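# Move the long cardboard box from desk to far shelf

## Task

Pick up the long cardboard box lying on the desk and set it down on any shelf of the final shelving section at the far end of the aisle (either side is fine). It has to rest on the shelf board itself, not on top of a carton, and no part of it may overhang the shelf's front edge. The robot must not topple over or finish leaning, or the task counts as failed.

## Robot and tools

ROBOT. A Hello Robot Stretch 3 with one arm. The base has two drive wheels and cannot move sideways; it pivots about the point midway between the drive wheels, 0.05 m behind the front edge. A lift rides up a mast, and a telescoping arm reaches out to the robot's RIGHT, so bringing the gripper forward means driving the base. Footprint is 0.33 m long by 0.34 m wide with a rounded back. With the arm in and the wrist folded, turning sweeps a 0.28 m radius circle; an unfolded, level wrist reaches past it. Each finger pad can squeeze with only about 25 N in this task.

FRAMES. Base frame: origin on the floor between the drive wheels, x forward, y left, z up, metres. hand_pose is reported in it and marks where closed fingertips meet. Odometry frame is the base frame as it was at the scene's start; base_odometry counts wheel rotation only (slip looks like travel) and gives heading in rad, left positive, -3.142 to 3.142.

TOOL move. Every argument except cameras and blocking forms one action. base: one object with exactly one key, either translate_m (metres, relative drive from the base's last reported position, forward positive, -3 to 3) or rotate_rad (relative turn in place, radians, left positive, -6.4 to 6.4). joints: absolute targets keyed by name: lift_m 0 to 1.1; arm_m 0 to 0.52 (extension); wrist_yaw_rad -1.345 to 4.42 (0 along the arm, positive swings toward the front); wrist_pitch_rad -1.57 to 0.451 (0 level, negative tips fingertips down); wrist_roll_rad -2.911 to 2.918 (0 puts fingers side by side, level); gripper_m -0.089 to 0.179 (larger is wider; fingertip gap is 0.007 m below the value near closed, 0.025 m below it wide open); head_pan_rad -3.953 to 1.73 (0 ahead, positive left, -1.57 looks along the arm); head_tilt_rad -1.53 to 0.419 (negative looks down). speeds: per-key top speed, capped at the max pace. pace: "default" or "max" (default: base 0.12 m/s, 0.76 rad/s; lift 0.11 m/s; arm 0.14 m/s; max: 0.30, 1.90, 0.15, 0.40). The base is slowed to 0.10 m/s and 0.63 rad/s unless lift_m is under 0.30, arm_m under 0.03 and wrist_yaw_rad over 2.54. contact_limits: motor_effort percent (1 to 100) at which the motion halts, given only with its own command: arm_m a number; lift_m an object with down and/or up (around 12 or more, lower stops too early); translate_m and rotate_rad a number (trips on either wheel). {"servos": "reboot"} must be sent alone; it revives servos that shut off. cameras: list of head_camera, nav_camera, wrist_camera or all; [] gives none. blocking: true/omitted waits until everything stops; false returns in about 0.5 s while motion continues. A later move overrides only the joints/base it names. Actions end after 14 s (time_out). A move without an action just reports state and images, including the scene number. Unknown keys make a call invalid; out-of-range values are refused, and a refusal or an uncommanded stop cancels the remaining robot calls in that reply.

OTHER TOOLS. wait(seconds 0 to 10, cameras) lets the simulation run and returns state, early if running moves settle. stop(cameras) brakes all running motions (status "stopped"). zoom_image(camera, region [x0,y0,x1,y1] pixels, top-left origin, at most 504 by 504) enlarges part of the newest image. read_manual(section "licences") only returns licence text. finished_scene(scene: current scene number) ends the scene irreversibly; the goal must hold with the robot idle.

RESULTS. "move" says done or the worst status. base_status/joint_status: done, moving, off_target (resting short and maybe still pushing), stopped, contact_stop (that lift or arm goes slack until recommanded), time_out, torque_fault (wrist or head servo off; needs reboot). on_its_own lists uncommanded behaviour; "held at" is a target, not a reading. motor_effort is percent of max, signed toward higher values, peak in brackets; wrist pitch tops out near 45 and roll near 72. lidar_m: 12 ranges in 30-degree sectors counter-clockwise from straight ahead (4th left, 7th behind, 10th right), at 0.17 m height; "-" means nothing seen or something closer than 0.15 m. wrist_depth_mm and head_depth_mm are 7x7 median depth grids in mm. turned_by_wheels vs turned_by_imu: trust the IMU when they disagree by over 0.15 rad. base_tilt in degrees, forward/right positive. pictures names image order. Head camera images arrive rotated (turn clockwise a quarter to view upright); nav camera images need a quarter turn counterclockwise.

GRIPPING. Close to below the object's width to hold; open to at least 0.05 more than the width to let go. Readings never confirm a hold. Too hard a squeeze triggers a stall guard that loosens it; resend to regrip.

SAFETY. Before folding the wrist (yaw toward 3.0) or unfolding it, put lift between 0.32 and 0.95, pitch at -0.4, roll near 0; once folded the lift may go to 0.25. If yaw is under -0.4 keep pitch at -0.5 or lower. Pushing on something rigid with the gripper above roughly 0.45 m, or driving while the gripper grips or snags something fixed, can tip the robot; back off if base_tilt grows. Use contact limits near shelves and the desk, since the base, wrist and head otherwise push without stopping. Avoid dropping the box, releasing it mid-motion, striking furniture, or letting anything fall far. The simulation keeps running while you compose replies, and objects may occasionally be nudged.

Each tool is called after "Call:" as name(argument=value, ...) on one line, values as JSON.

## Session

Call:
move()

Call:
move(joints={"head_pan_rad": 0.0, "head_tilt_rad": -0.4}, cameras=["head_camera", "nav_camera"])

Call:
move(joints={"head_pan_rad": -3.9, "head_tilt_rad": -0.2}, cameras=["head_camera", "nav_camera"])

Scene clock: 0.00 s.
base_odometry: x=+0.000 y=+0.000 heading=+0.000
turned_by_wheels: +0.000
turned_by_imu: +0.000
base_tilt: forward=-0.9 right=-1.3
lidar_m: 1.29 1.34 1.83 2.04 2.58 2.42 2.34 1.58 1.38 1.11 1.85 1.35
head_depth_mm: 1265 1268 1262 1258 1255 1251 1253 / 1259 1261 1257 1251 1246 1253 1241 / 1247 1254 1253 1242 1248 1241 1236 / 1252 1247 1246 1236 1242 1233 1235 / 1241 1240 1239 1237 1231 1235 1227 / 1235 1235 1233 1228 1230 1225 1222 / 1233 1230 1228 1222 1221 1219 1216
base_status: not commanded
joint_positions: lift_m=+0.551 arm_m=+0.000 wrist_yaw_rad=+3.023 wrist_pitch_rad=-0.521 wrist_roll_rad=+0.000 gripper_m=+0.037 head_pan_rad=+0.000 head_tilt_rad=-0.004
joint_status: not commanded
measured_speeds: all 0
motor_effort: left_wheel=-0.4 right_wheel=+1.4 lift_m=+37.7 arm_m=-0.6 wrist_yaw_rad=-1.1 wrist_pitch_rad=+3.0 wrist_roll_rad=-0.3 gripper_m=-0.3 head_pan_rad=+0.7 head_tilt_rad=+4.3
hand_pose: x=+0.0037 y=+0.0638 z=+0.5411 quat_wxyz=(+0.223, +0.693, +0.142, +0.671) (m; base frame)
wrist_depth_mm: - 145 - - - - - / - 157 - - - - - / - 185 - - - - - / 972 916 259 985 - - - / 832 833 143 798 841 860 880 / 742 741 130 733 717 752 756 / 672 644 426 680 654 675 673
pictures: head_camera (sideways), nav_camera (sideways), wrist_camera
camera_calibration:
head_camera: T_world_to_cam=[[0.00693419, 0.0292481, -0.999548, 1.3261], [0.0438859, 0.9986, 0.0295248, -0.0357552], [0.999012, -0.0440708, 0.0056409, -0.0569506], [0, 0, 0, 1]] pos_world=[0.049268, -0.00559072, 1.32688]
nav_camera: T_world_to_cam=[[-0.0143336, 0.0489388, 0.998699, -1.25811], [0.0462546, -0.9977, 0.0495537, -0.0112749], [0.998827, 0.0469047, 0.012037, -0.0719993], [0, 0, 0, 1]] pos_world=[0.054403, 0.0536987, 1.2579]
wrist_camera: T_world_to_cam=[[0.994449, -0.102342, 0.0244281, -0.015997], [-0.0520485, -0.680263, -0.731117, 0.460931], [0.0914414, 0.725788, -0.681814, 0.486222], [0, 0, 0, 1]] pos_world=[-0.00456193, -0.0409769, 0.668898]

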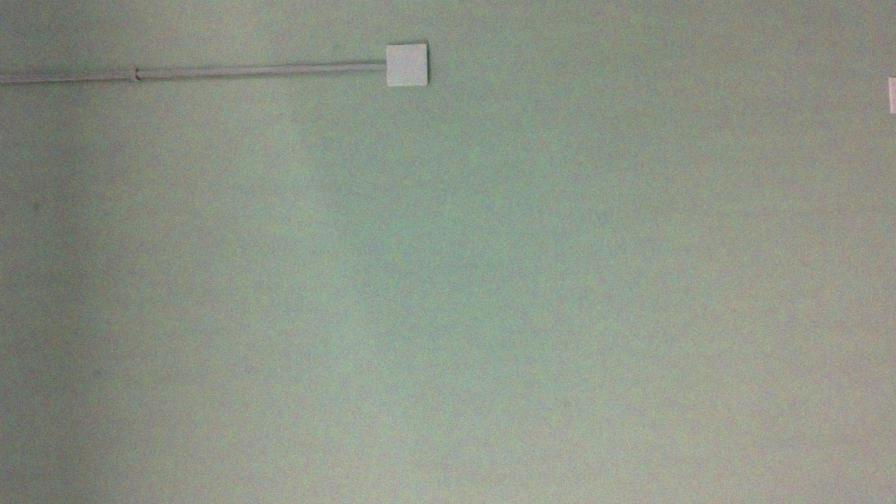

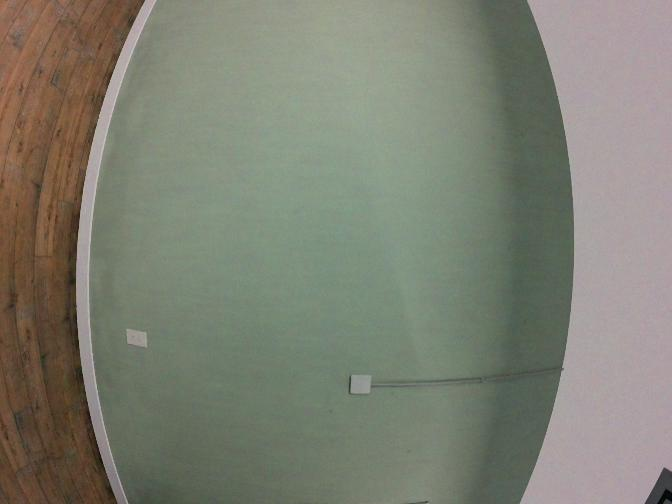

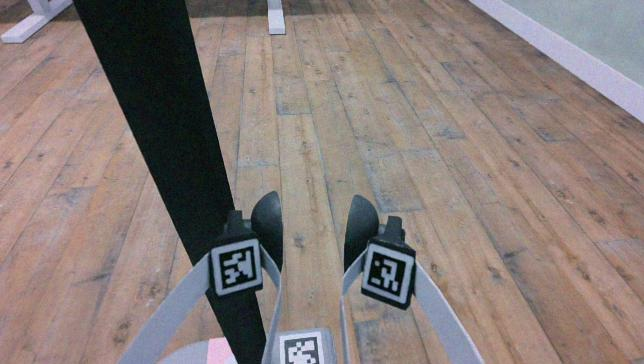

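Scene clock: 0.83 s.
move: done
base_odometry: x=+0.000 y=+0.000 heading=+0.000
turned_by_wheels: +0.000
turned_by_imu: +0.000
base_tilt: forward=-0.9 right=-1.2
lidar_m: 1.30 1.34 1.83 2.03 2.59 2.42 2.34 1.59 1.39 1.11 1.85 1.34
head_depth_mm: 1089 1163 1257 1360 1490 1606 1386 / 1088 1162 1251 1346 1471 1586 1379 / 1082 1159 1244 1345 1457 1584 1386 / 1071 1151 1235 1332 1447 1567 1387 / 1069 1140 1225 1325 1440 1558 1392 / 1064 1136 1226 1311 1423 1564 1384 / 1058 1133 1214 1307 1423 1556 1390
base_status: not commanded
joint_positions: lift_m=+0.551 arm_m=+0.000 wrist_yaw_rad=+3.023 wrist_pitch_rad=-0.521 wrist_roll_rad=+0.000 gripper_m=+0.037 head_pan_rad=+0.000 head_tilt_rad=-0.398
joint_status: all done
measured_speeds: all 0
motor_effort: left_wheel=-0.7(1.0) right_wheel=+1.7(2.0) lift_m=+40.5(40.7) arm_m=-1.3(1.4) wrist_yaw_rad=-0.6(1.1) wrist_pitch_rad=+2.9(3.0) wrist_roll_rad=-0.2(0.8) gripper_m=+0.1(1.1) head_pan_rad=+0.1(1.5) head_tilt_rad=-2.3(4.2)
hand_pose: x=+0.0037 y=+0.0638 z=+0.5411 quat_wxyz=(+0.223, +0.693, +0.142, +0.671) (m; base frame)
wrist_depth_mm: - 145 - - - - - / - 157 - - - - - / - 185 - - - - - / 969 914 260 993 996 992 - / 833 844 142 800 840 872 876 / 751 735 130 727 714 752 759 / 660 641 421 684 651 668 685
pictures: head_camera (sideways), nav_camera (sideways)
camera_calibration:
head_camera: T_world_to_cam=[[-0.377642, 0.0292309, -0.92549, 1.23148], [0.0518564, 0.998601, 0.0103802, -0.0108654], [0.924498, -0.0440726, -0.37863, 0.443734], [0, 0, 0, 1]] pos_world=[0.0553923, -0.00559066, 1.30785]
nav_camera: T_world_to_cam=[[0.370488, 0.0488848, 0.92755, -1.16735], [0.0617216, -0.997703, 0.0279288, 0.0168025], [0.926784, 0.0469026, -0.372654, 0.429202], [0, 0, 0, 1]] pos_world=[0.0336739, 0.0536988, 1.24225]

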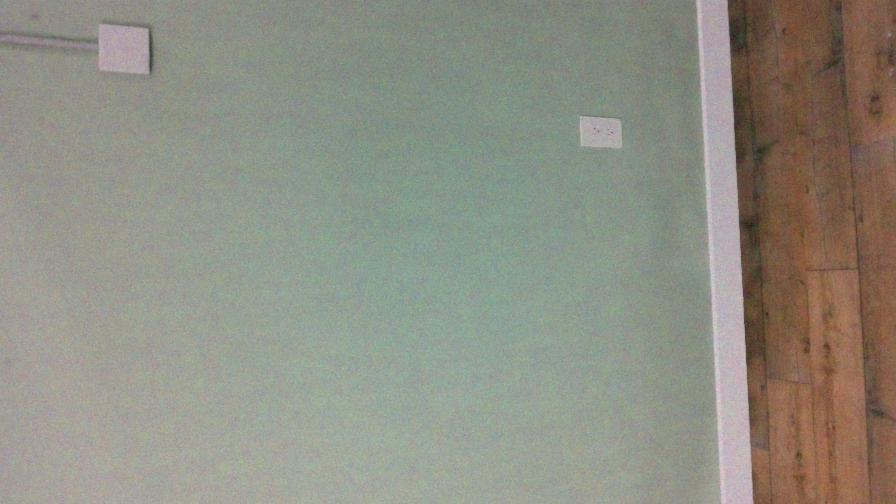

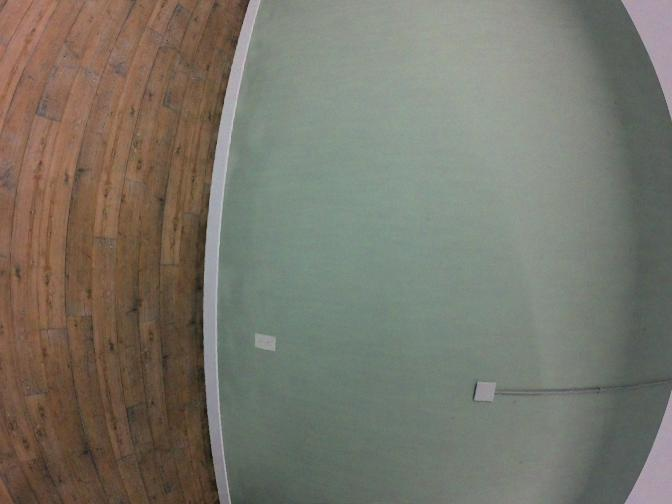

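Scene clock: 2.87 s.
move: done
base_odometry: x=+0.000 y=+0.000 heading=+0.000
turned_by_wheels: +0.000
turned_by_imu: +0.000
base_tilt: forward=-0.9 right=-1.1
lidar_m: 1.30 1.34 1.83 2.04 2.58 2.42 2.34 1.59 1.38 1.11 1.85 1.35
head_depth_mm: - - - - - - - / - - - - - - - / - - - - - - - / 2910 3032 3129 3268 3238 2236 1667 / 2772 2923 3051 3087 3103 2239 1676 / 2556 2638 2736 2771 2793 2232 1677 / 2354 2428 2485 2515 2572 2257 1685
base_status: not commanded
joint_positions: lift_m=+0.551 arm_m=+0.000 wrist_yaw_rad=+3.023 wrist_pitch_rad=-0.521 wrist_roll_rad=+0.000 gripper_m=+0.037 head_pan_rad=-3.946 head_tilt_rad=-0.205
joint_status: all done
measured_speeds: all 0
motor_effort: left_wheel=+0.1(1.0) right_wheel=+1.4(1.8) lift_m=+43.0(44.3) arm_m=-2.7(2.8) wrist_yaw_rad=+0.4(1.2) wrist_pitch_rad=+3.0(3.1) wrist_roll_rad=+0.0(0.6) gripper_m=+1.1(1.4) head_pan_rad=+0.2(5.6) head_tilt_rad=+5.4(7.6)
hand_pose: x=+0.0037 y=+0.0638 z=+0.5411 quat_wxyz=(+0.223, +0.693, +0.142, +0.671) (m; base frame)
wrist_depth_mm: - 145 - - - - - / - 158 - - - - - / - 185 - - - - - / 976 924 259 989 991 - - / 849 854 142 805 834 863 864 / 738 742 130 732 719 752 757 / 669 641 425 676 659 669 676
pictures: head_camera (sideways), nav_camera (sideways)
camera_calibration:
head_camera: T_world_to_cam=[[0.1123, -0.158726, -0.980915, 1.30089], [-0.753254, -0.657421, 0.0201442, -0.0187058], [-0.648072, 0.736616, -0.193389, 0.21219], [0, 0, 0, 1]] pos_world=[-0.0226649, 0.0378845, 1.31747]
nav_camera: T_world_to_cam=[[-0.16348, 0.0992185, 0.981545, -1.23465], [0.680422, 0.731763, 0.0393574, -0.00181097], [-0.714353, 0.674299, -0.187139, 0.197697], [0, 0, 0, 1]] pos_world=[-0.0593824, -0.00948188, 1.24893]

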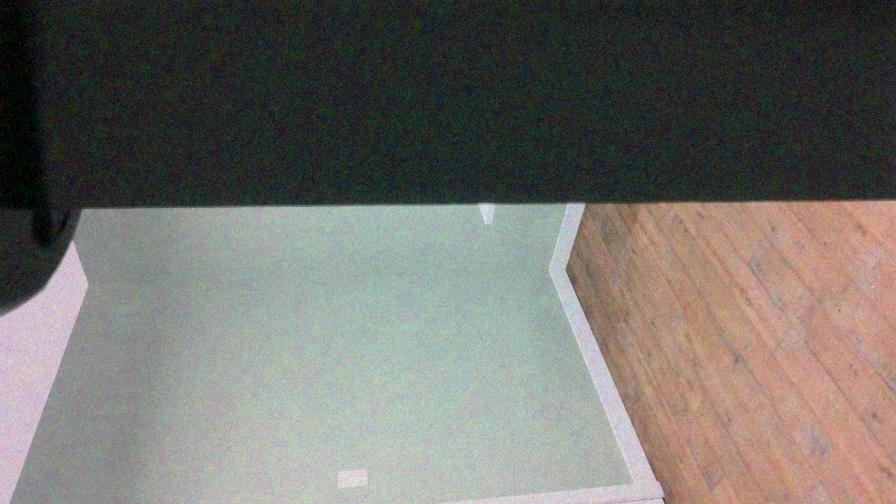

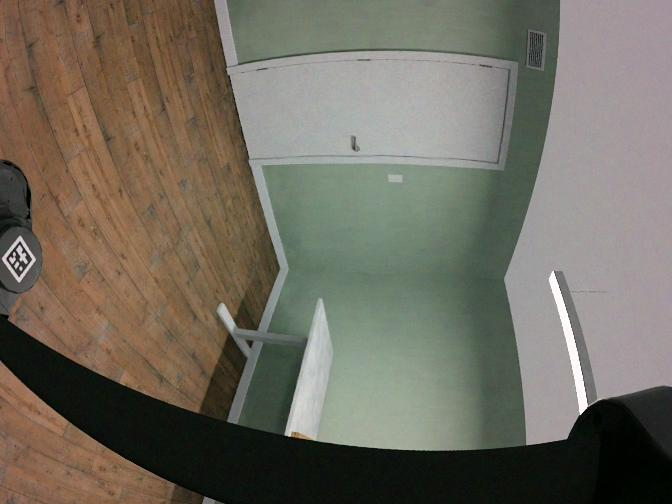

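Call:
move(joints={"head_pan_rad": -2.9, "head_tilt_rad": -0.4}, cameras=["head_camera", "nav_camera"])

Call:
move(joints={"head_pan_rad": -1.5, "head_tilt_rad": -0.2}, cameras=["head_camera", "nav_camera"])

Scene clock: 4.77 s.
move: done
base_odometry: x=+0.000 y=+0.000 heading=+0.000
turned_by_wheels: +0.000
turned_by_imu: +0.000
base_tilt: forward=-0.8 right=-1.2
lidar_m: 1.30 1.34 1.82 2.04 2.58 2.42 2.34 1.59 1.39 1.11 1.85 1.35
head_depth_mm: 1906 2020 2173 2305 2276 1729 1395 / 1948 2070 2218 2390 2302 1736 1393 / 1981 2110 2260 2450 2306 1729 1391 / 2009 2162 2312 2477 2294 1738 1397 / 2063 2191 2351 2544 2310 1747 1392 / 2093 2244 2418 2602 2312 1739 1396 / 2123 2290 2467 2668 2319 1749 1407
base_status: not commanded
joint_positions: lift_m=+0.551 arm_m=+0.000 wrist_yaw_rad=+3.023 wrist_pitch_rad=-0.521 wrist_roll_rad=+0.000 gripper_m=+0.037 head_pan_rad=-2.905 head_tilt_rad=-0.393
joint_status: all done
measured_speeds: all 0
motor_effort: left_wheel=-0.4(0.9) right_wheel=+1.5(2.0) lift_m=+43.5(43.7) arm_m=-3.9(4.3) wrist_yaw_rad=-0.4(0.9) wrist_pitch_rad=+3.0(3.1) wrist_roll_rad=+0.3(0.7) gripper_m=+0.8(0.9) head_pan_rad=+3.2(4.6) head_tilt_rad=-3.4(5.7)
hand_pose: x=+0.0037 y=+0.0638 z=+0.5411 quat_wxyz=(+0.223, +0.693, +0.142, +0.671) (m; base frame)
wrist_depth_mm: - 145 - - - - - / - 158 - - - - - / - 185 - - - - - / 981 920 260 - - 998 - / 843 851 143 810 844 870 861 / 736 742 130 724 712 758 758 / 663 656 425 681 656 672 676
pictures: head_camera (sideways), nav_camera (sideways)
camera_calibration:
head_camera: T_world_to_cam=[[0.369114, 0.0588479, -0.927519, 1.2296], [0.183655, -0.982932, 0.0107235, -0.0122103], [-0.911057, -0.174302, -0.373621, 0.448455], [0, 0, 0, 1]] pos_world=[-0.043052, -0.00619476, 1.30816]
nav_camera: T_world_to_cam=[[-0.343858, -0.133177, 0.92953, -1.16555], [-0.29366, 0.955492, 0.0282637, 0.0185576], [-0.891922, -0.263247, -0.367663, 0.433763], [0, 0, 0, 1]] pos_world=[-0.00845036, -0.0587686, 1.24236]

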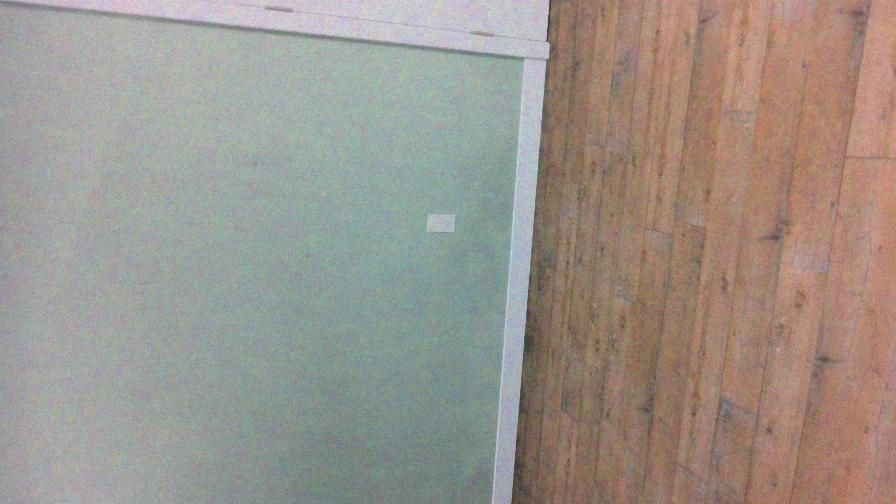

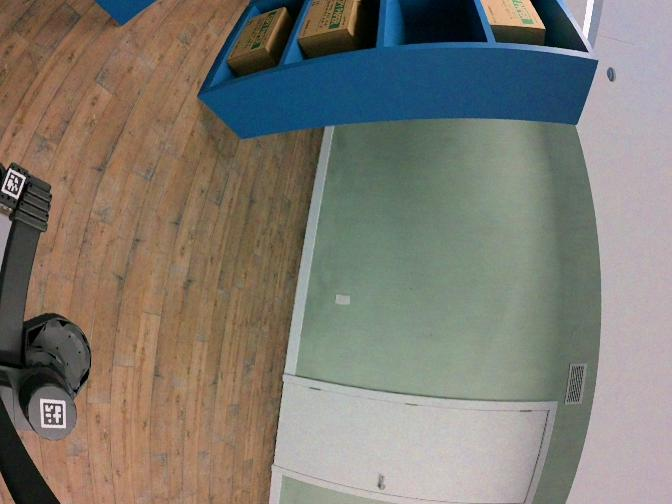

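Scene clock: 6.00 s.
move: done
base_odometry: x=+0.000 y=+0.000 heading=+0.000
turned_by_wheels: +0.000
turned_by_imu: +0.000
base_tilt: forward=-0.9 right=-1.2
lidar_m: 1.30 1.34 1.82 2.04 2.59 2.42 2.34 1.58 1.39 1.11 1.85 1.35
head_depth_mm: 2604 2648 2712 2854 2872 2198 1650 / 958 1000 1036 1080 1116 1173 1229 / 966 996 1035 1076 1122 1168 1213 / 968 1005 1040 1082 1118 1173 1225 / 972 1005 1047 1087 1130 1188 1240 / 2558 2709 2847 2992 3036 2224 1676 / 2664 2765 2814 2974 3003 2237 1690
base_status: not commanded
joint_positions: lift_m=+0.551 arm_m=+0.000 wrist_yaw_rad=+3.023 wrist_pitch_rad=-0.521 wrist_roll_rad=+0.000 gripper_m=+0.037 head_pan_rad=-1.482 head_tilt_rad=-0.204
joint_status: all done
measured_speeds: all 0
motor_effort: left_wheel=-0.1(0.8) right_wheel=+1.8(1.8) lift_m=+43.1(43.8) arm_m=-4.9(5.0) wrist_yaw_rad=-0.8(1.2) wrist_pitch_rad=+2.9(3.1) wrist_roll_rad=-0.2(0.7) gripper_m=+0.3(1.1) head_pan_rad=+1.5(4.3) head_tilt_rad=+5.6(7.6)
hand_pose: x=+0.0037 y=+0.0638 z=+0.5411 quat_wxyz=(+0.223, +0.693, +0.142, +0.671) (m; base frame)
wrist_depth_mm: - 145 - - - - - / - 158 - - - - - / - 185 - - - - - / 975 925 259 - - - - / 836 837 142 806 832 863 863 / 733 743 130 727 712 763 754 / 667 646 422 678 660 670 667
pictures: head_camera (sideways), nav_camera (sideways)
camera_calibration:
head_camera: T_world_to_cam=[[0.0119603, 0.193964, -0.980936, 1.30151], [0.998987, 0.0402523, 0.0201397, -0.0293946], [0.0433912, -0.980182, -0.193286, 0.207897], [0, 0, 0, 1]] pos_world=[0.00477742, -0.0474865, 1.31747]
nav_camera: T_world_to_cam=[[0.0652064, -0.179672, 0.981563, -1.23606], [-0.988822, -0.143814, 0.039364, 0.00838032], [0.13409, -0.973158, -0.187041, 0.192409], [0, 0, 0, 1]] pos_world=[0.0630855, -0.0336353, 1.24893]

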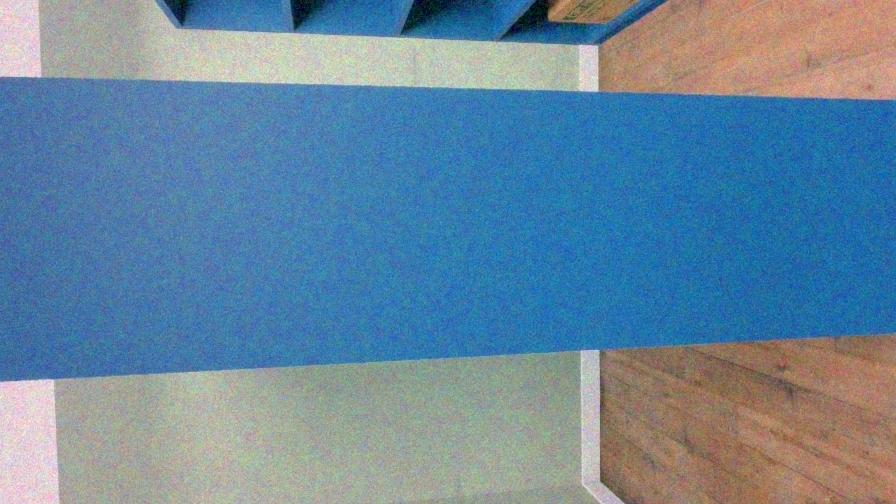

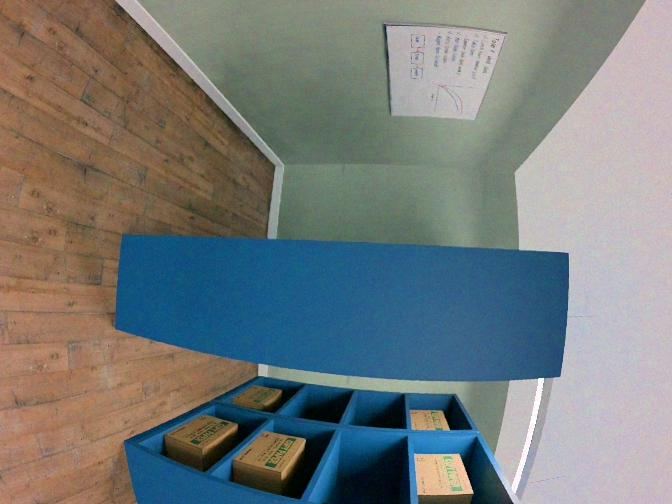

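Call:
move(joints={"head_pan_rad": 1.7, "head_tilt_rad": -0.35}, cameras=["head_camera", "nav_camera"])

Call:
move(joints={"head_pan_rad": 1.2, "head_tilt_rad": -0.35}, cameras=["head_camera", "nav_camera"])

Scene clock: 9.23 s.
move: done
base_odometry: x=+0.000 y=+0.000 heading=+0.000
turned_by_wheels: +0.000
turned_by_imu: +0.000
base_tilt: forward=-0.8 right=-1.2
lidar_m: 1.30 1.34 1.83 2.04 2.58 2.41 2.34 1.59 1.38 1.11 1.85 1.35
head_depth_mm: 2062 2187 2315 2475 2472 1829 1433 / 2100 2211 2352 2479 2499 1832 1442 / 2094 2229 2377 2146 2371 1833 1450 / 2140 2262 2396 2567 2481 1830 1449 / 2154 2279 2445 2577 2497 1842 1452 / 2191 2314 2452 2638 2509 1847 1505 / 2203 2344 2497 2671 - - -
base_status: not commanded
joint_positions: lift_m=+0.551 arm_m=+0.000 wrist_yaw_rad=+3.023 wrist_pitch_rad=-0.521 wrist_roll_rad=+0.000 gripper_m=+0.037 head_pan_rad=+1.742 head_tilt_rad=-0.345
joint_status: all done
measured_speeds: all 0
motor_effort: left_wheel=-0.5(0.9) right_wheel=+1.8(1.9) lift_m=+42.8(43.6) arm_m=-7.2(7.2) wrist_yaw_rad=-0.8(1.2) wrist_pitch_rad=+2.8(3.1) wrist_roll_rad=-0.2(0.6) gripper_m=+1.3(1.3) head_pan_rad=+0.5(4.7) head_tilt_rad=-1.8(5.9)
hand_pose: x=+0.0037 y=+0.0638 z=+0.5411 quat_wxyz=(+0.223, +0.693, +0.142, +0.671) (m; base frame)
wrist_depth_mm: - 145 - - - - - / - 157 - - - - - / - 185 - - - - - / 975 915 259 - - - - / 841 847 142 794 841 852 861 / 728 732 130 729 718 757 774 / 670 648 425 671 649 668 676
pictures: head_camera (sideways), nav_camera (sideways)
camera_calibration:
head_camera: T_world_to_cam=[[0.0271375, -0.327719, -0.944385, 1.2537], [-0.992674, -0.120103, 0.0131529, -0.00817102], [-0.117734, 0.93711, -0.328578, 0.384963], [0, 0, 0, 1]] pos_world=[0.00318975, 0.0491291, 1.31058]
nav_camera: T_world_to_cam=[[-0.102908, 0.307258, 0.946045, -1.18852], [0.972769, 0.229663, 0.0312249, 0.00700975], [-0.207678, 0.923497, -0.322526, 0.370887], [0, 0, 0, 1]] pos_world=[-0.052103, 0.0210612, 1.2438]

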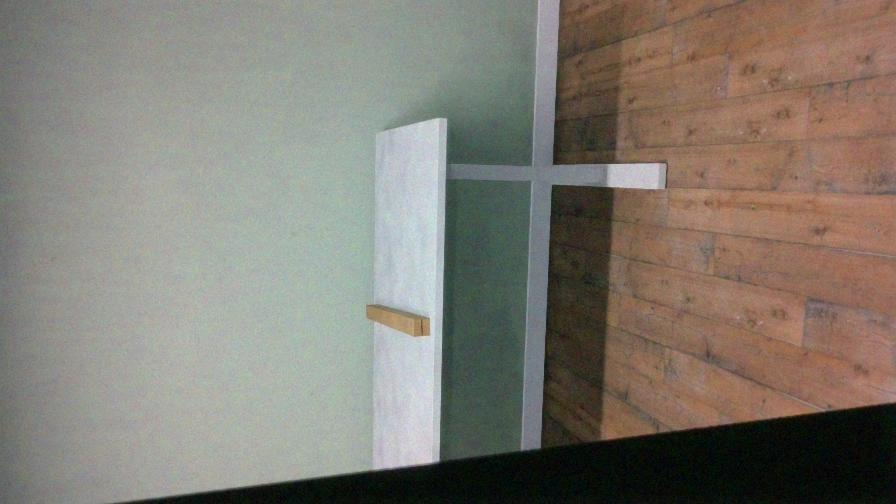

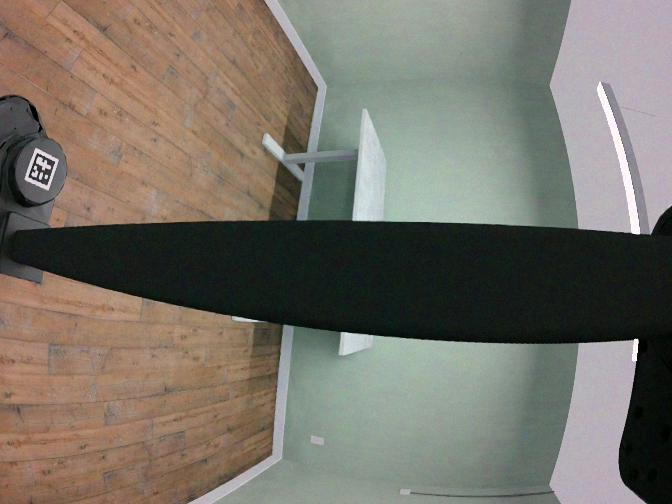

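Scene clock: 10.20 s.
move: done
base_odometry: x=+0.000 y=+0.000 heading=+0.000
turned_by_wheels: +0.000
turned_by_imu: +0.000
base_tilt: forward=-0.8 right=-1.2
lidar_m: 1.29 1.34 1.83 2.04 2.59 2.42 2.34 1.59 1.39 1.11 1.85 1.35
head_depth_mm: 1661 1733 1795 1866 1960 1825 1433 / 1921 1995 2094 2217 2228 1813 1443 / 2284 2390 2533 2687 2473 1834 1449 / 2300 2440 2585 2768 2481 1834 1446 / 2219 2334 2469 2615 2487 1820 1453 / 2137 2249 2371 2498 2496 1840 1448 / 2056 2165 2274 2392 2394 1847 1455
base_status: not commanded
joint_positions: lift_m=+0.551 arm_m=+0.000 wrist_yaw_rad=+3.023 wrist_pitch_rad=-0.521 wrist_roll_rad=+0.000 gripper_m=+0.037 head_pan_rad=+1.223 head_tilt_rad=-0.347
joint_status: all done
measured_speeds: translate_m=+0.000 rotate_rad=+0.000 lift_m=+0.000 arm_m=+0.000 wrist_yaw_rad=+0.000 wrist_pitch_rad=+0.000 wrist_roll_rad=+0.000 head_pan_rad=-0.024 head_tilt_rad=+0.000
motor_effort: left_wheel=-0.3(0.9) right_wheel=+1.4(1.8) lift_m=+42.4(43.6) arm_m=-7.7(7.8) wrist_yaw_rad=-0.4(1.2) wrist_pitch_rad=+2.8(3.0) wrist_roll_rad=+0.0(0.6) gripper_m=+0.6(1.0) head_pan_rad=-3.7(4.3) head_tilt_rad=-1.5(4.4)
hand_pose: x=+0.0037 y=+0.0638 z=+0.5411 quat_wxyz=(+0.223, +0.693, +0.142, +0.671) (m; base frame)
wrist_depth_mm: - 145 - - - - - / - 157 - - - - - / - 185 - - - - - / 969 916 260 990 980 - - / 828 837 142 806 847 861 863 / 734 731 130 738 719 756 756 / 663 637 425 679 659 676 674
pictures: head_camera (sideways), nav_camera (sideways)
camera_calibration:
head_camera: T_world_to_cam=[[-0.139825, -0.29994, -0.943655, 1.25378], [-0.921349, 0.388518, 0.0130297, -0.00844581], [0.362719, 0.871258, -0.330674, 0.384741], [0, 0, 0, 1]] pos_world=[0.0279759, 0.0441327, 1.31047]
nav_camera: T_world_to_cam=[[0.0638577, 0.319702, 0.945364, -1.18873], [0.958484, -0.283443, 0.0311105, 0.00719837], [0.277903, 0.90413, -0.324529, 0.370481], [0, 0, 0, 1]] pos_world=[-0.0339475, 0.0471179, 1.24379]

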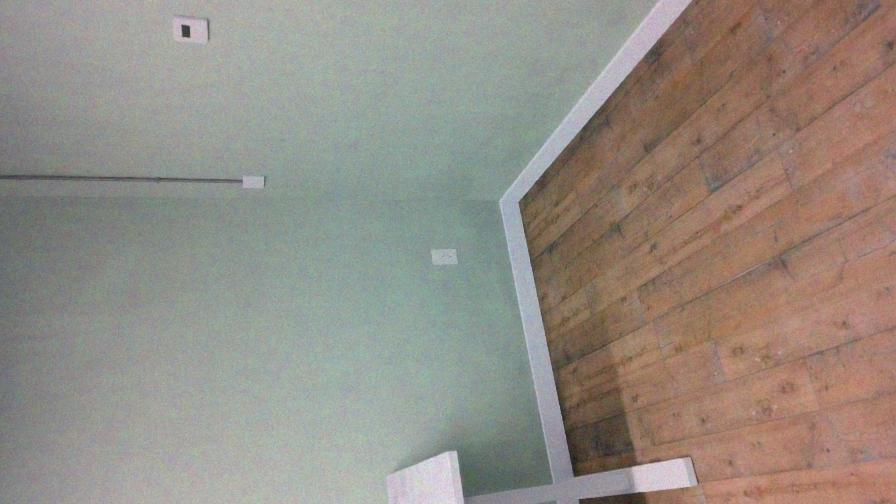

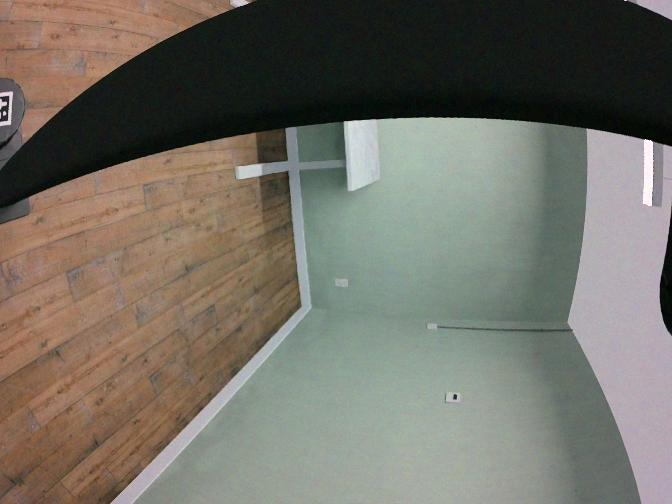

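Call:
move(base={"rotate_rad": 1.853}, joints={"lift_m": 0.85, "head_pan_rad": 0.0, "head_tilt_rad": -0.5})

Call:
move(base={"translate_m": 0.8}, cameras=["head_camera", "nav_camera"])

Scene clock: 19.67 s.
move: done
base_odometry: x=+0.000 y=+0.000 heading=+1.853
turned_by_wheels: +1.853
turned_by_imu: +1.844
base_tilt: forward=-0.9 right=-1.2
lidar_m: 2.36 2.37 2.34 2.34 1.39 1.11 1.11 1.49 1.29 1.30 1.51 2.03
head_depth_mm: 1985 2143 2328 2488 1988 1557 1289 / 2040 2198 2143 2529 1983 1556 1289 / 2073 2264 2144 2610 1989 1562 1291 / 2141 2318 2196 2680 1977 1566 1292 / 2172 2364 2412 2698 1987 1566 1293 / 2220 2414 2408 2727 1993 1560 1291 / 2256 2464 2283 2584 1986 1563 1295
base_status: done
joint_positions: lift_m=+0.850 arm_m=+0.000 wrist_yaw_rad=+3.023 wrist_pitch_rad=-0.521 wrist_roll_rad=+0.000 gripper_m=+0.037 head_pan_rad=-0.007 head_tilt_rad=-0.501
joint_status: all done
measured_speeds: all 0
motor_effort: left_wheel=-6.8(11.9) right_wheel=+9.3(13.7) lift_m=+43.3(50.2) arm_m=-18.5(18.5) wrist_yaw_rad=-0.2(1.5) wrist_pitch_rad=+2.9(3.2) wrist_roll_rad=-0.2(0.8) gripper_m=+0.2(1.1) head_pan_rad=+3.2(4.0) head_tilt_rad=-2.3(5.3)
hand_pose: x=+0.0037 y=+0.0637 z=+0.8402 quat_wxyz=(+0.223, +0.692, +0.142, +0.671) (m; base frame)
wrist_depth_mm: - 145 - - - - - / - 158 - - - - - / - 186 - - - - - / - - 260 - - - - / - - 143 149 - - - / - - 130 - - - - / 982 930 430 984 945 - -
pictures: none

Scene clock: 28.80 s.
move: done
base_odometry: x=-0.222 y=+0.768 heading=+1.852
turned_by_wheels: +0.000
turned_by_imu: +0.003
base_tilt: forward=-0.8 right=-1.2
lidar_m: 1.73 1.62 2.11 2.11 2.16 1.88 1.88 1.74 1.51 1.51 1.77 1.29
head_depth_mm: 1373 1487 1582 1127 1769 1528 1280 / 1404 1517 1623 1125 1935 1555 1293 / 1443 1556 1648 1187 1983 1561 1289 / 1470 1593 1679 1137 1983 1562 1288 / 1502 1630 1725 1263 1997 1565 1290 / 1535 1678 1762 1266 1984 1574 1292 / 1573 1716 1807 1351 1845 1574 1290
base_status: done
joint_positions: lift_m=+0.850 arm_m=+0.000 wrist_yaw_rad=+3.023 wrist_pitch_rad=-0.521 wrist_roll_rad=+0.000 gripper_m=+0.037 head_pan_rad=+0.000 head_tilt_rad=-0.501
joint_status: not commanded
measured_speeds: all 0
motor_effort: left_wheel=-2.8(5.5) right_wheel=+9.7(15.3) lift_m=+33.2(43.3) arm_m=-16.4(21.2) wrist_yaw_rad=-0.7(1.3) wrist_pitch_rad=+2.8(3.2) wrist_roll_rad=+0.2(0.7) gripper_m=+0.2(1.3) head_pan_rad=+3.6(4.2) head_tilt_rad=-1.4(3.6)
hand_pose: x=+0.0037 y=+0.0638 z=+0.8402 quat_wxyz=(+0.223, +0.692, +0.142, +0.671) (m; base frame)
wrist_depth_mm: - 145 - - - - - / - 157 - - - - - / - 186 - - - - - / - - 259 - - - - / - - 143 150 - - - / - - 130 - - - - / 978 926 428 987 952 986 982
pictures: head_camera (sideways), nav_camera (sideways)
camera_calibration:
head_camera: T_world_to_cam=[[-0.470226, 0.0292109, -0.882063, 1.17544], [0.0526354, 0.998601, 0.00501047, -0.0038803], [0.880975, -0.0440717, -0.471105, 0.564311], [0, 0, 0, 1]] pos_world=[0.0557805, -0.00559058, 1.30268]
nav_camera: T_world_to_cam=[[0.463283, 0.0488312, 0.884864, -1.11218], [0.0642282, -0.997705, 0.0214307, 0.0252501], [0.88388, 0.0469047, -0.465356, 0.5501], [0, 0, 0, 1]] pos_world=[0.027409, 0.0536988, 1.23958]

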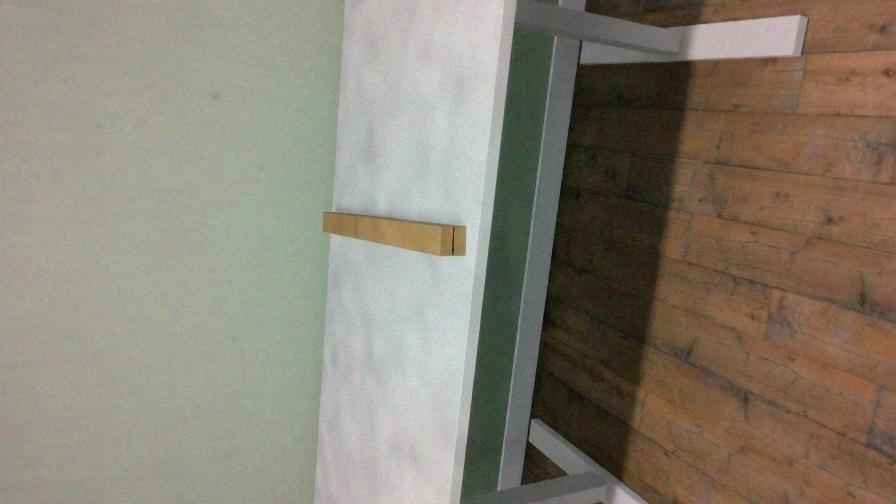

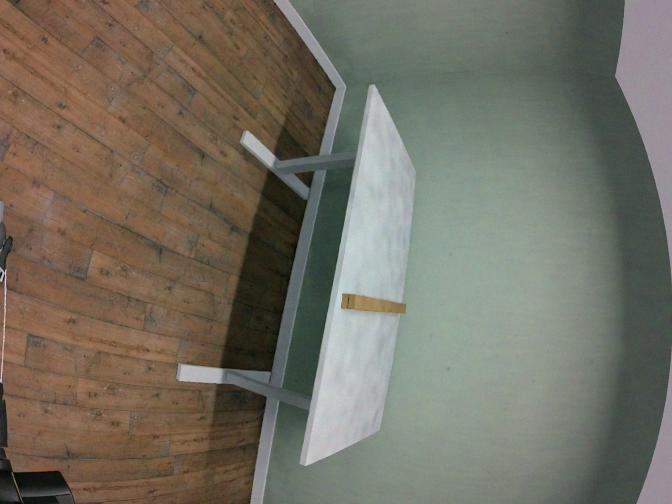

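Call:
move(base={"translate_m": 0.62})

Call:
move(base={"rotate_rad": 1.431}, joints={"lift_m": 0.94, "head_pan_rad": -1.57, "head_tilt_rad": -0.6}, cameras=["head_camera"])

Call:
move(joints={"wrist_yaw_rad": 0, "gripper_m": 0.15})

Call:
move(joints={"wrist_pitch_rad": -0.8, "arm_m": 0.31}, cameras=["head_camera", "wrist_camera"])

Scene clock: 39.73 s.
move: done
base_odometry: x=-0.394 y=+1.364 heading=+1.852
turned_by_wheels: +0.000
turned_by_imu: +0.003
base_tilt: forward=-0.8 right=-1.2
lidar_m: 1.13 1.06 1.96 1.94 2.29 2.52 2.48 1.93 1.68 1.68 0.78 0.77
head_depth_mm: 891 962 1051 1107 819 644 532 / 911 989 1076 1126 820 645 532 / 931 1010 1103 1124 777 603 520 / 952 1035 1132 1129 820 646 534 / 973 1059 1159 1131 825 648 562 / 997 1088 1193 1136 826 647 578 / 1017 1118 1230 1133 827 648 1205
base_status: done
joint_positions: lift_m=+0.850 arm_m=+0.000 wrist_yaw_rad=+3.023 wrist_pitch_rad=-0.521 wrist_roll_rad=+0.000 gripper_m=+0.037 head_pan_rad=+0.000 head_tilt_rad=-0.501
joint_status: not commanded
measured_speeds: all 0
motor_effort: left_wheel=-1.1(5.5) right_wheel=+9.5(14.9) lift_m=+22.2(30.5) arm_m=-10.3(14.4) wrist_yaw_rad=-0.1(1.3) wrist_pitch_rad=+3.0(3.2) wrist_roll_rad=-0.2(1.1) gripper_m=+0.5(1.2) head_pan_rad=+3.1(4.1) head_tilt_rad=+0.8(2.1)
hand_pose: x=+0.0037 y=+0.0638 z=+0.8402 quat_wxyz=(+0.223, +0.692, +0.142, +0.671) (m; base frame)
wrist_depth_mm: - 145 - - - - - / - 158 - - - - - / - 186 - - - - - / - - 259 - - - - / - - 143 149 - - - / - - 130 - - - - / 968 946 430 984 969 991 992
pictures: none

Scene clock: 43.10 s.
move: done
base_odometry: x=-0.394 y=+1.364 heading=-3.000
turned_by_wheels: +1.431
turned_by_imu: +1.424
base_tilt: forward=-0.9 right=-1.2
lidar_m: 1.94 2.11 2.51 2.48 2.12 1.69 1.67 1.44 0.77 1.14 1.07 1.88
head_depth_mm: 922 1010 1127 951 783 - - / 922 1017 1136 950 756 - - / 931 1029 1141 952 733 - - / 936 1031 1145 912 688 - - / 941 1041 1144 949 733 648 - / 951 1048 1153 952 733 629 - / 959 1055 1163 952 732 595 1218
base_status: done
joint_positions: lift_m=+0.940 arm_m=+0.000 wrist_yaw_rad=+3.023 wrist_pitch_rad=-0.522 wrist_roll_rad=+0.000 gripper_m=+0.037 head_pan_rad=-1.581 head_tilt_rad=-0.599
joint_status: all done
measured_speeds: all 0
motor_effort: left_wheel=-7.3(11.3) right_wheel=+9.5(14.7) lift_m=+43.2(47.8) arm_m=-12.5(12.5) wrist_yaw_rad=-0.4(1.1) wrist_pitch_rad=+3.1(3.2) wrist_roll_rad=+0.2(0.8) gripper_m=-0.4(1.3) head_pan_rad=+3.0(3.9) head_tilt_rad=-4.2(5.4)
hand_pose: x=+0.0037 y=+0.0637 z=+0.9301 quat_wxyz=(+0.223, +0.692, +0.142, +0.671) (m; base frame)
wrist_depth_mm: - 145 - - - - - / - 157 - - - - - / - 185 - - - - - / - - 259 - - - - / - - 142 150 - - - / - - 130 - - - - / - - 432 - - - -
pictures: head_camera (sideways)
camera_calibration:
head_camera: T_world_to_cam=[[0.0348286, 0.553909, -0.831849, 1.10686], [0.998016, -0.0629683, -0.000143326, -0.00300494], [-0.0524595, -0.830193, -0.555003, 0.679194], [0, 0, 0, 1]] pos_world=[0.0000787546, -0.049427, 1.29769]

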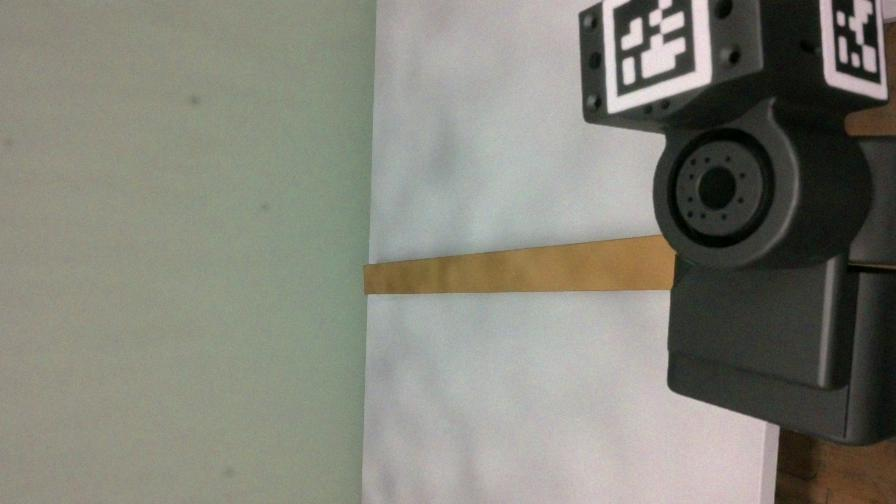

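Scene clock: 46.37 s.
move: done
base_odometry: x=-0.394 y=+1.364 heading=-3.000
turned_by_wheels: +0.000
turned_by_imu: +0.000
base_tilt: forward=-0.9 right=-1.2
lidar_m: 1.94 2.12 2.51 2.47 2.12 1.70 1.67 1.44 0.78 1.14 1.07 1.87
head_depth_mm: 913 1008 1118 947 781 - - / 921 1016 1133 951 756 - - / 930 1023 1143 950 755 - - / 936 1038 1141 899 731 - - / 948 1045 1150 947 732 565 1195 / 950 1051 1161 952 731 596 1196 / 963 1065 1172 950 734 596 1222
base_status: not commanded
joint_positions: lift_m=+0.940 arm_m=+0.000 wrist_yaw_rad=+0.002 wrist_pitch_rad=-0.522 wrist_roll_rad=+0.000 gripper_m=+0.150 head_pan_rad=-1.572 head_tilt_rad=-0.600
joint_status: all done
measured_speeds: all 0
motor_effort: left_wheel=-6.9(7.6) right_wheel=+9.2(9.6) lift_m=+42.9(43.6) arm_m=-17.2(17.6) wrist_yaw_rad=-3.0(4.6) wrist_pitch_rad=+3.0(3.3) wrist_roll_rad=+0.2(0.7) gripper_m=+0.6(100.0) head_pan_rad=+3.4(4.2) head_tilt_rad=-3.9(5.1)
hand_pose: x=-0.0211 y=-0.3551 z=+0.9301 quat_wxyz=(+0.684, +0.183, -0.683, -0.182) (m; base frame)
wrist_depth_mm: - - - - - - - / - - - 517 - - - / - - - 417 - - - / - - - 350 - - - / - 141 - 300 - 143 - / - 124 - 269 - 120 - / - - - - - - -
pictures: none

Scene clock: 49.87 s.
move: done
base_odometry: x=-0.394 y=+1.364 heading=-3.000
turned_by_wheels: +0.000
turned_by_imu: +0.000
base_tilt: forward=-0.8 right=-1.2
lidar_m: 1.93 2.11 2.51 2.48 2.12 1.69 1.68 1.43 0.78 1.14 1.07 1.88
head_depth_mm: 914 1006 1092 - 706 593 1155 / 922 1018 373 841 730 594 1162 / 929 1026 413 618 731 594 1165 / 936 1038 440 481 685 563 1192 / 944 1045 1141 947 731 593 1188 / 956 1056 1157 948 732 595 1199 / 964 1064 1169 950 731 596 1222
base_status: not commanded
joint_positions: lift_m=+0.940 arm_m=+0.310 wrist_yaw_rad=+0.002 wrist_pitch_rad=-0.809 wrist_roll_rad=+0.000 gripper_m=+0.150 head_pan_rad=-1.570 head_tilt_rad=-0.600
joint_status: all done
measured_speeds: all 0
motor_effort: left_wheel=-6.9(7.7) right_wheel=+9.0(9.5) lift_m=+42.9(43.4) arm_m=+22.0(24.0) wrist_yaw_rad=-2.8(2.9) wrist_pitch_rad=+1.8(6.4) wrist_roll_rad=+0.2(0.8) gripper_m=+1.4(1.9) head_pan_rad=+3.8(4.0) head_tilt_rad=-4.5(4.9)
hand_pose: x=-0.0213 y=-0.6144 z=+0.8767 quat_wxyz=(+0.650, +0.279, -0.649, -0.278) (m; base frame)
wrist_depth_mm: - - - 329 - - - / - - - 293 - - - / - - - 265 - - - / - - - 242 - - - / - 140 - 222 - 142 - / - 124 206 206 - 119 - / - - - 191 - - -
pictures: head_camera (sideways), wrist_camera
camera_calibration:
head_camera: T_world_to_cam=[[0.0289279, 0.555548, -0.830981, 1.10572], [0.998627, -0.0523851, -0.000257767, -0.00286517], [-0.0436742, -0.829833, -0.5563, 0.680855], [0, 0, 0, 1]] pos_world=[0.000610933, -0.049433, 1.29759]
wrist_camera: T_world_to_cam=[[-0.999529, -0.0241587, 0.0189044, -0.0584245], [-0.0304112, 0.861182, -0.507386, 0.99503], [-0.00402236, -0.507722, -0.861511, 0.607191], [0, 0, 0, 1]] pos_world=[-0.0256946, -0.55003, 1.02907]

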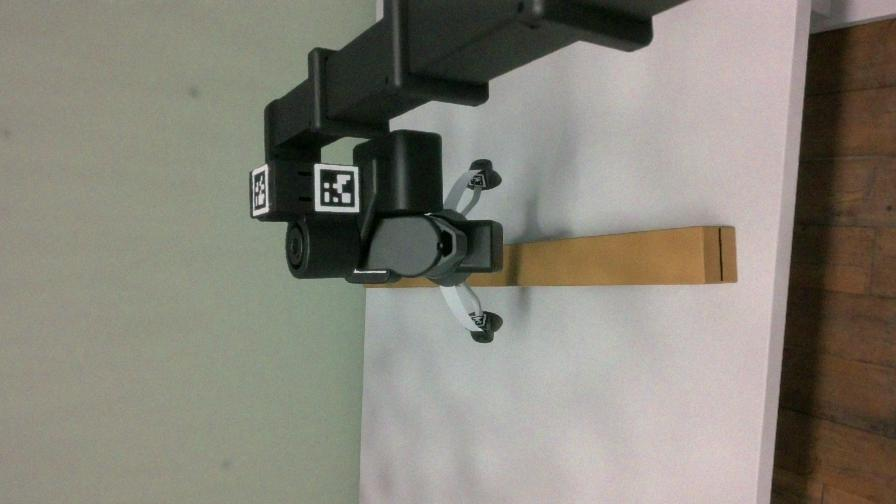

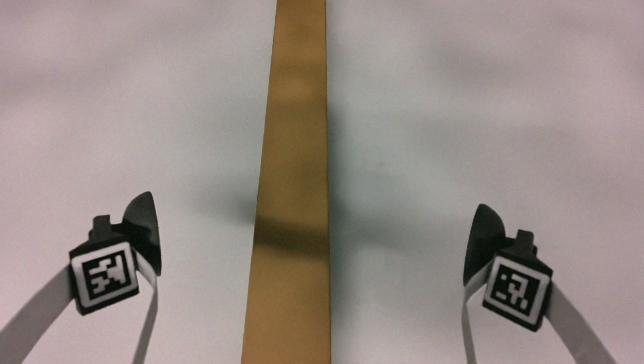

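Call:
move(base={"translate_m": 0.016}, joints={"arm_m": 0.39, "wrist_yaw_rad": -0.02})

Call:
move(joints={"lift_m": 0.862}, speeds={"lift_m": 0.05}, contact_limits={"lift_m": {"down": 15}}, cameras=["wrist_camera", "head_camera"])

Scene clock: 54.33 s.
move: done
base_odometry: x=-0.410 y=+1.362 heading=-3.000
turned_by_wheels: +0.000
turned_by_imu: +0.001
base_tilt: forward=-0.8 right=-1.2
lidar_m: 1.92 2.09 2.51 2.47 2.14 1.72 1.69 1.43 0.79 1.14 1.05 1.88
head_depth_mm: 918 1009 1086 - - 594 1165 / 922 1017 386 837 731 595 1171 / 931 1009 483 909 729 595 1197 / 942 1031 501 760 685 565 1191 / 946 1046 1153 912 732 595 1192 / 953 1060 1161 947 732 595 1220 / 960 1068 1172 952 729 596 1219
base_status: done
joint_positions: lift_m=+0.940 arm_m=+0.390 wrist_yaw_rad=-0.018 wrist_pitch_rad=-0.809 wrist_roll_rad=+0.000 gripper_m=+0.150 head_pan_rad=-1.570 head_tilt_rad=-0.600
joint_status: all done
measured_speeds: all 0
motor_effort: left_wheel=+1.2(5.2) right_wheel=+7.3(13.4) lift_m=+42.6(43.1) arm_m=+21.9(23.4) wrist_yaw_rad=-2.4(4.4) wrist_pitch_rad=+2.0(2.1) wrist_roll_rad=+0.1(0.6) gripper_m=+1.4(1.8) head_pan_rad=+3.1(4.4) head_tilt_rad=-3.2(5.0)
hand_pose: x=-0.0245 y=-0.6943 z=+0.8766 quat_wxyz=(+0.648, +0.273, -0.652, -0.285) (m; base frame)
wrist_depth_mm: - - - 327 - - - / - - - 294 - - - / - - - 266 - - - / - - - 242 - - - / - 140 - 223 - 143 - / - 124 - 206 - 120 - / - - - 191 - - -
pictures: none

Scene clock: 56.43 s.
move: done
base_odometry: x=-0.410 y=+1.362 heading=-3.000
turned_by_wheels: +0.000
turned_by_imu: +0.000
base_tilt: forward=-0.8 right=-1.2
lidar_m: 1.92 2.10 2.51 2.47 2.14 1.71 1.69 1.44 0.79 1.14 1.05 1.88
head_depth_mm: 915 1006 1121 945 311 - 1167 / 924 1018 1119 411 339 593 1164 / 929 1029 1088 534 731 595 1192 / 941 1036 1123 549 684 564 1189 / 949 1047 1151 948 732 594 1194 / 954 1055 1162 951 731 595 1222 / 960 1066 1172 947 732 595 1222
base_status: not commanded
joint_positions: lift_m=+0.862 arm_m=+0.390 wrist_yaw_rad=-0.018 wrist_pitch_rad=-0.810 wrist_roll_rad=+0.000 gripper_m=+0.150 head_pan_rad=-1.570 head_tilt_rad=-0.600
joint_status: all done
measured_speeds: all 0
motor_effort: left_wheel=+1.7(2.1) right_wheel=+7.4(7.7) lift_m=+14.4(45.5) arm_m=+19.2(22.2) wrist_yaw_rad=-2.0(2.8) wrist_pitch_rad=+1.9(2.1) wrist_roll_rad=-0.2(0.5) gripper_m=+1.3(2.0) head_pan_rad=+3.4(4.1) head_tilt_rad=-2.6(4.3)
contact_limits: lift_m down 15 (down: maximum 72; up: maximum 65)
hand_pose: x=-0.0245 y=-0.6942 z=+0.7986 quat_wxyz=(+0.648, +0.273, -0.652, -0.285) (m; base frame)
wrist_depth_mm: - - - 204 - - - / - - - 183 - - - / - - - 166 - - - / 203 203 201 152 204 206 - / 193 141 191 139 193 145 196 / - 131 175 129 179 119 181 / 164 164 163 120 166 165 168
pictures: head_camera (sideways), wrist_camera
camera_calibration:
head_camera: T_world_to_cam=[[0.0287587, 0.555563, -0.830977, 1.10571], [0.998645, -0.0520424, -0.000232422, -0.00288211], [-0.0433751, -0.829844, -0.556307, 0.680863], [0, 0, 0, 1]] pos_world=[0.000611912, -0.049433, 1.29759]
wrist_camera: T_world_to_cam=[[-0.999813, -0.00422449, 0.0188472, -0.0481215], [-0.0131974, 0.861899, -0.506908, 1.02463], [-0.014103, -0.507062, -0.861794, 0.499855], [0, 0, 0, 1]] pos_world=[-0.0275407, -0.629873, 0.951072]

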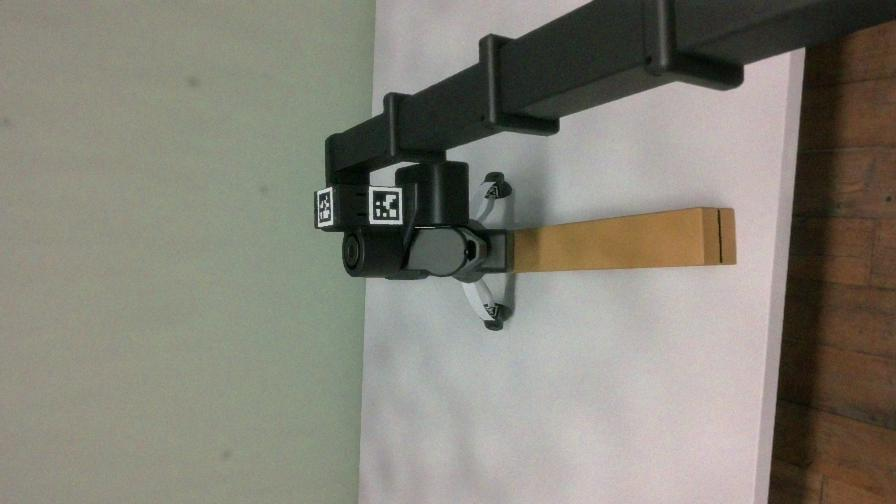

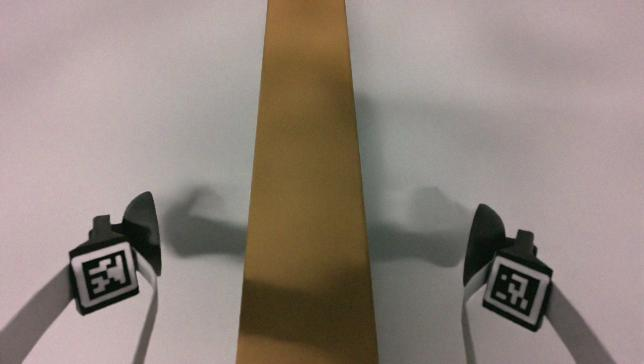

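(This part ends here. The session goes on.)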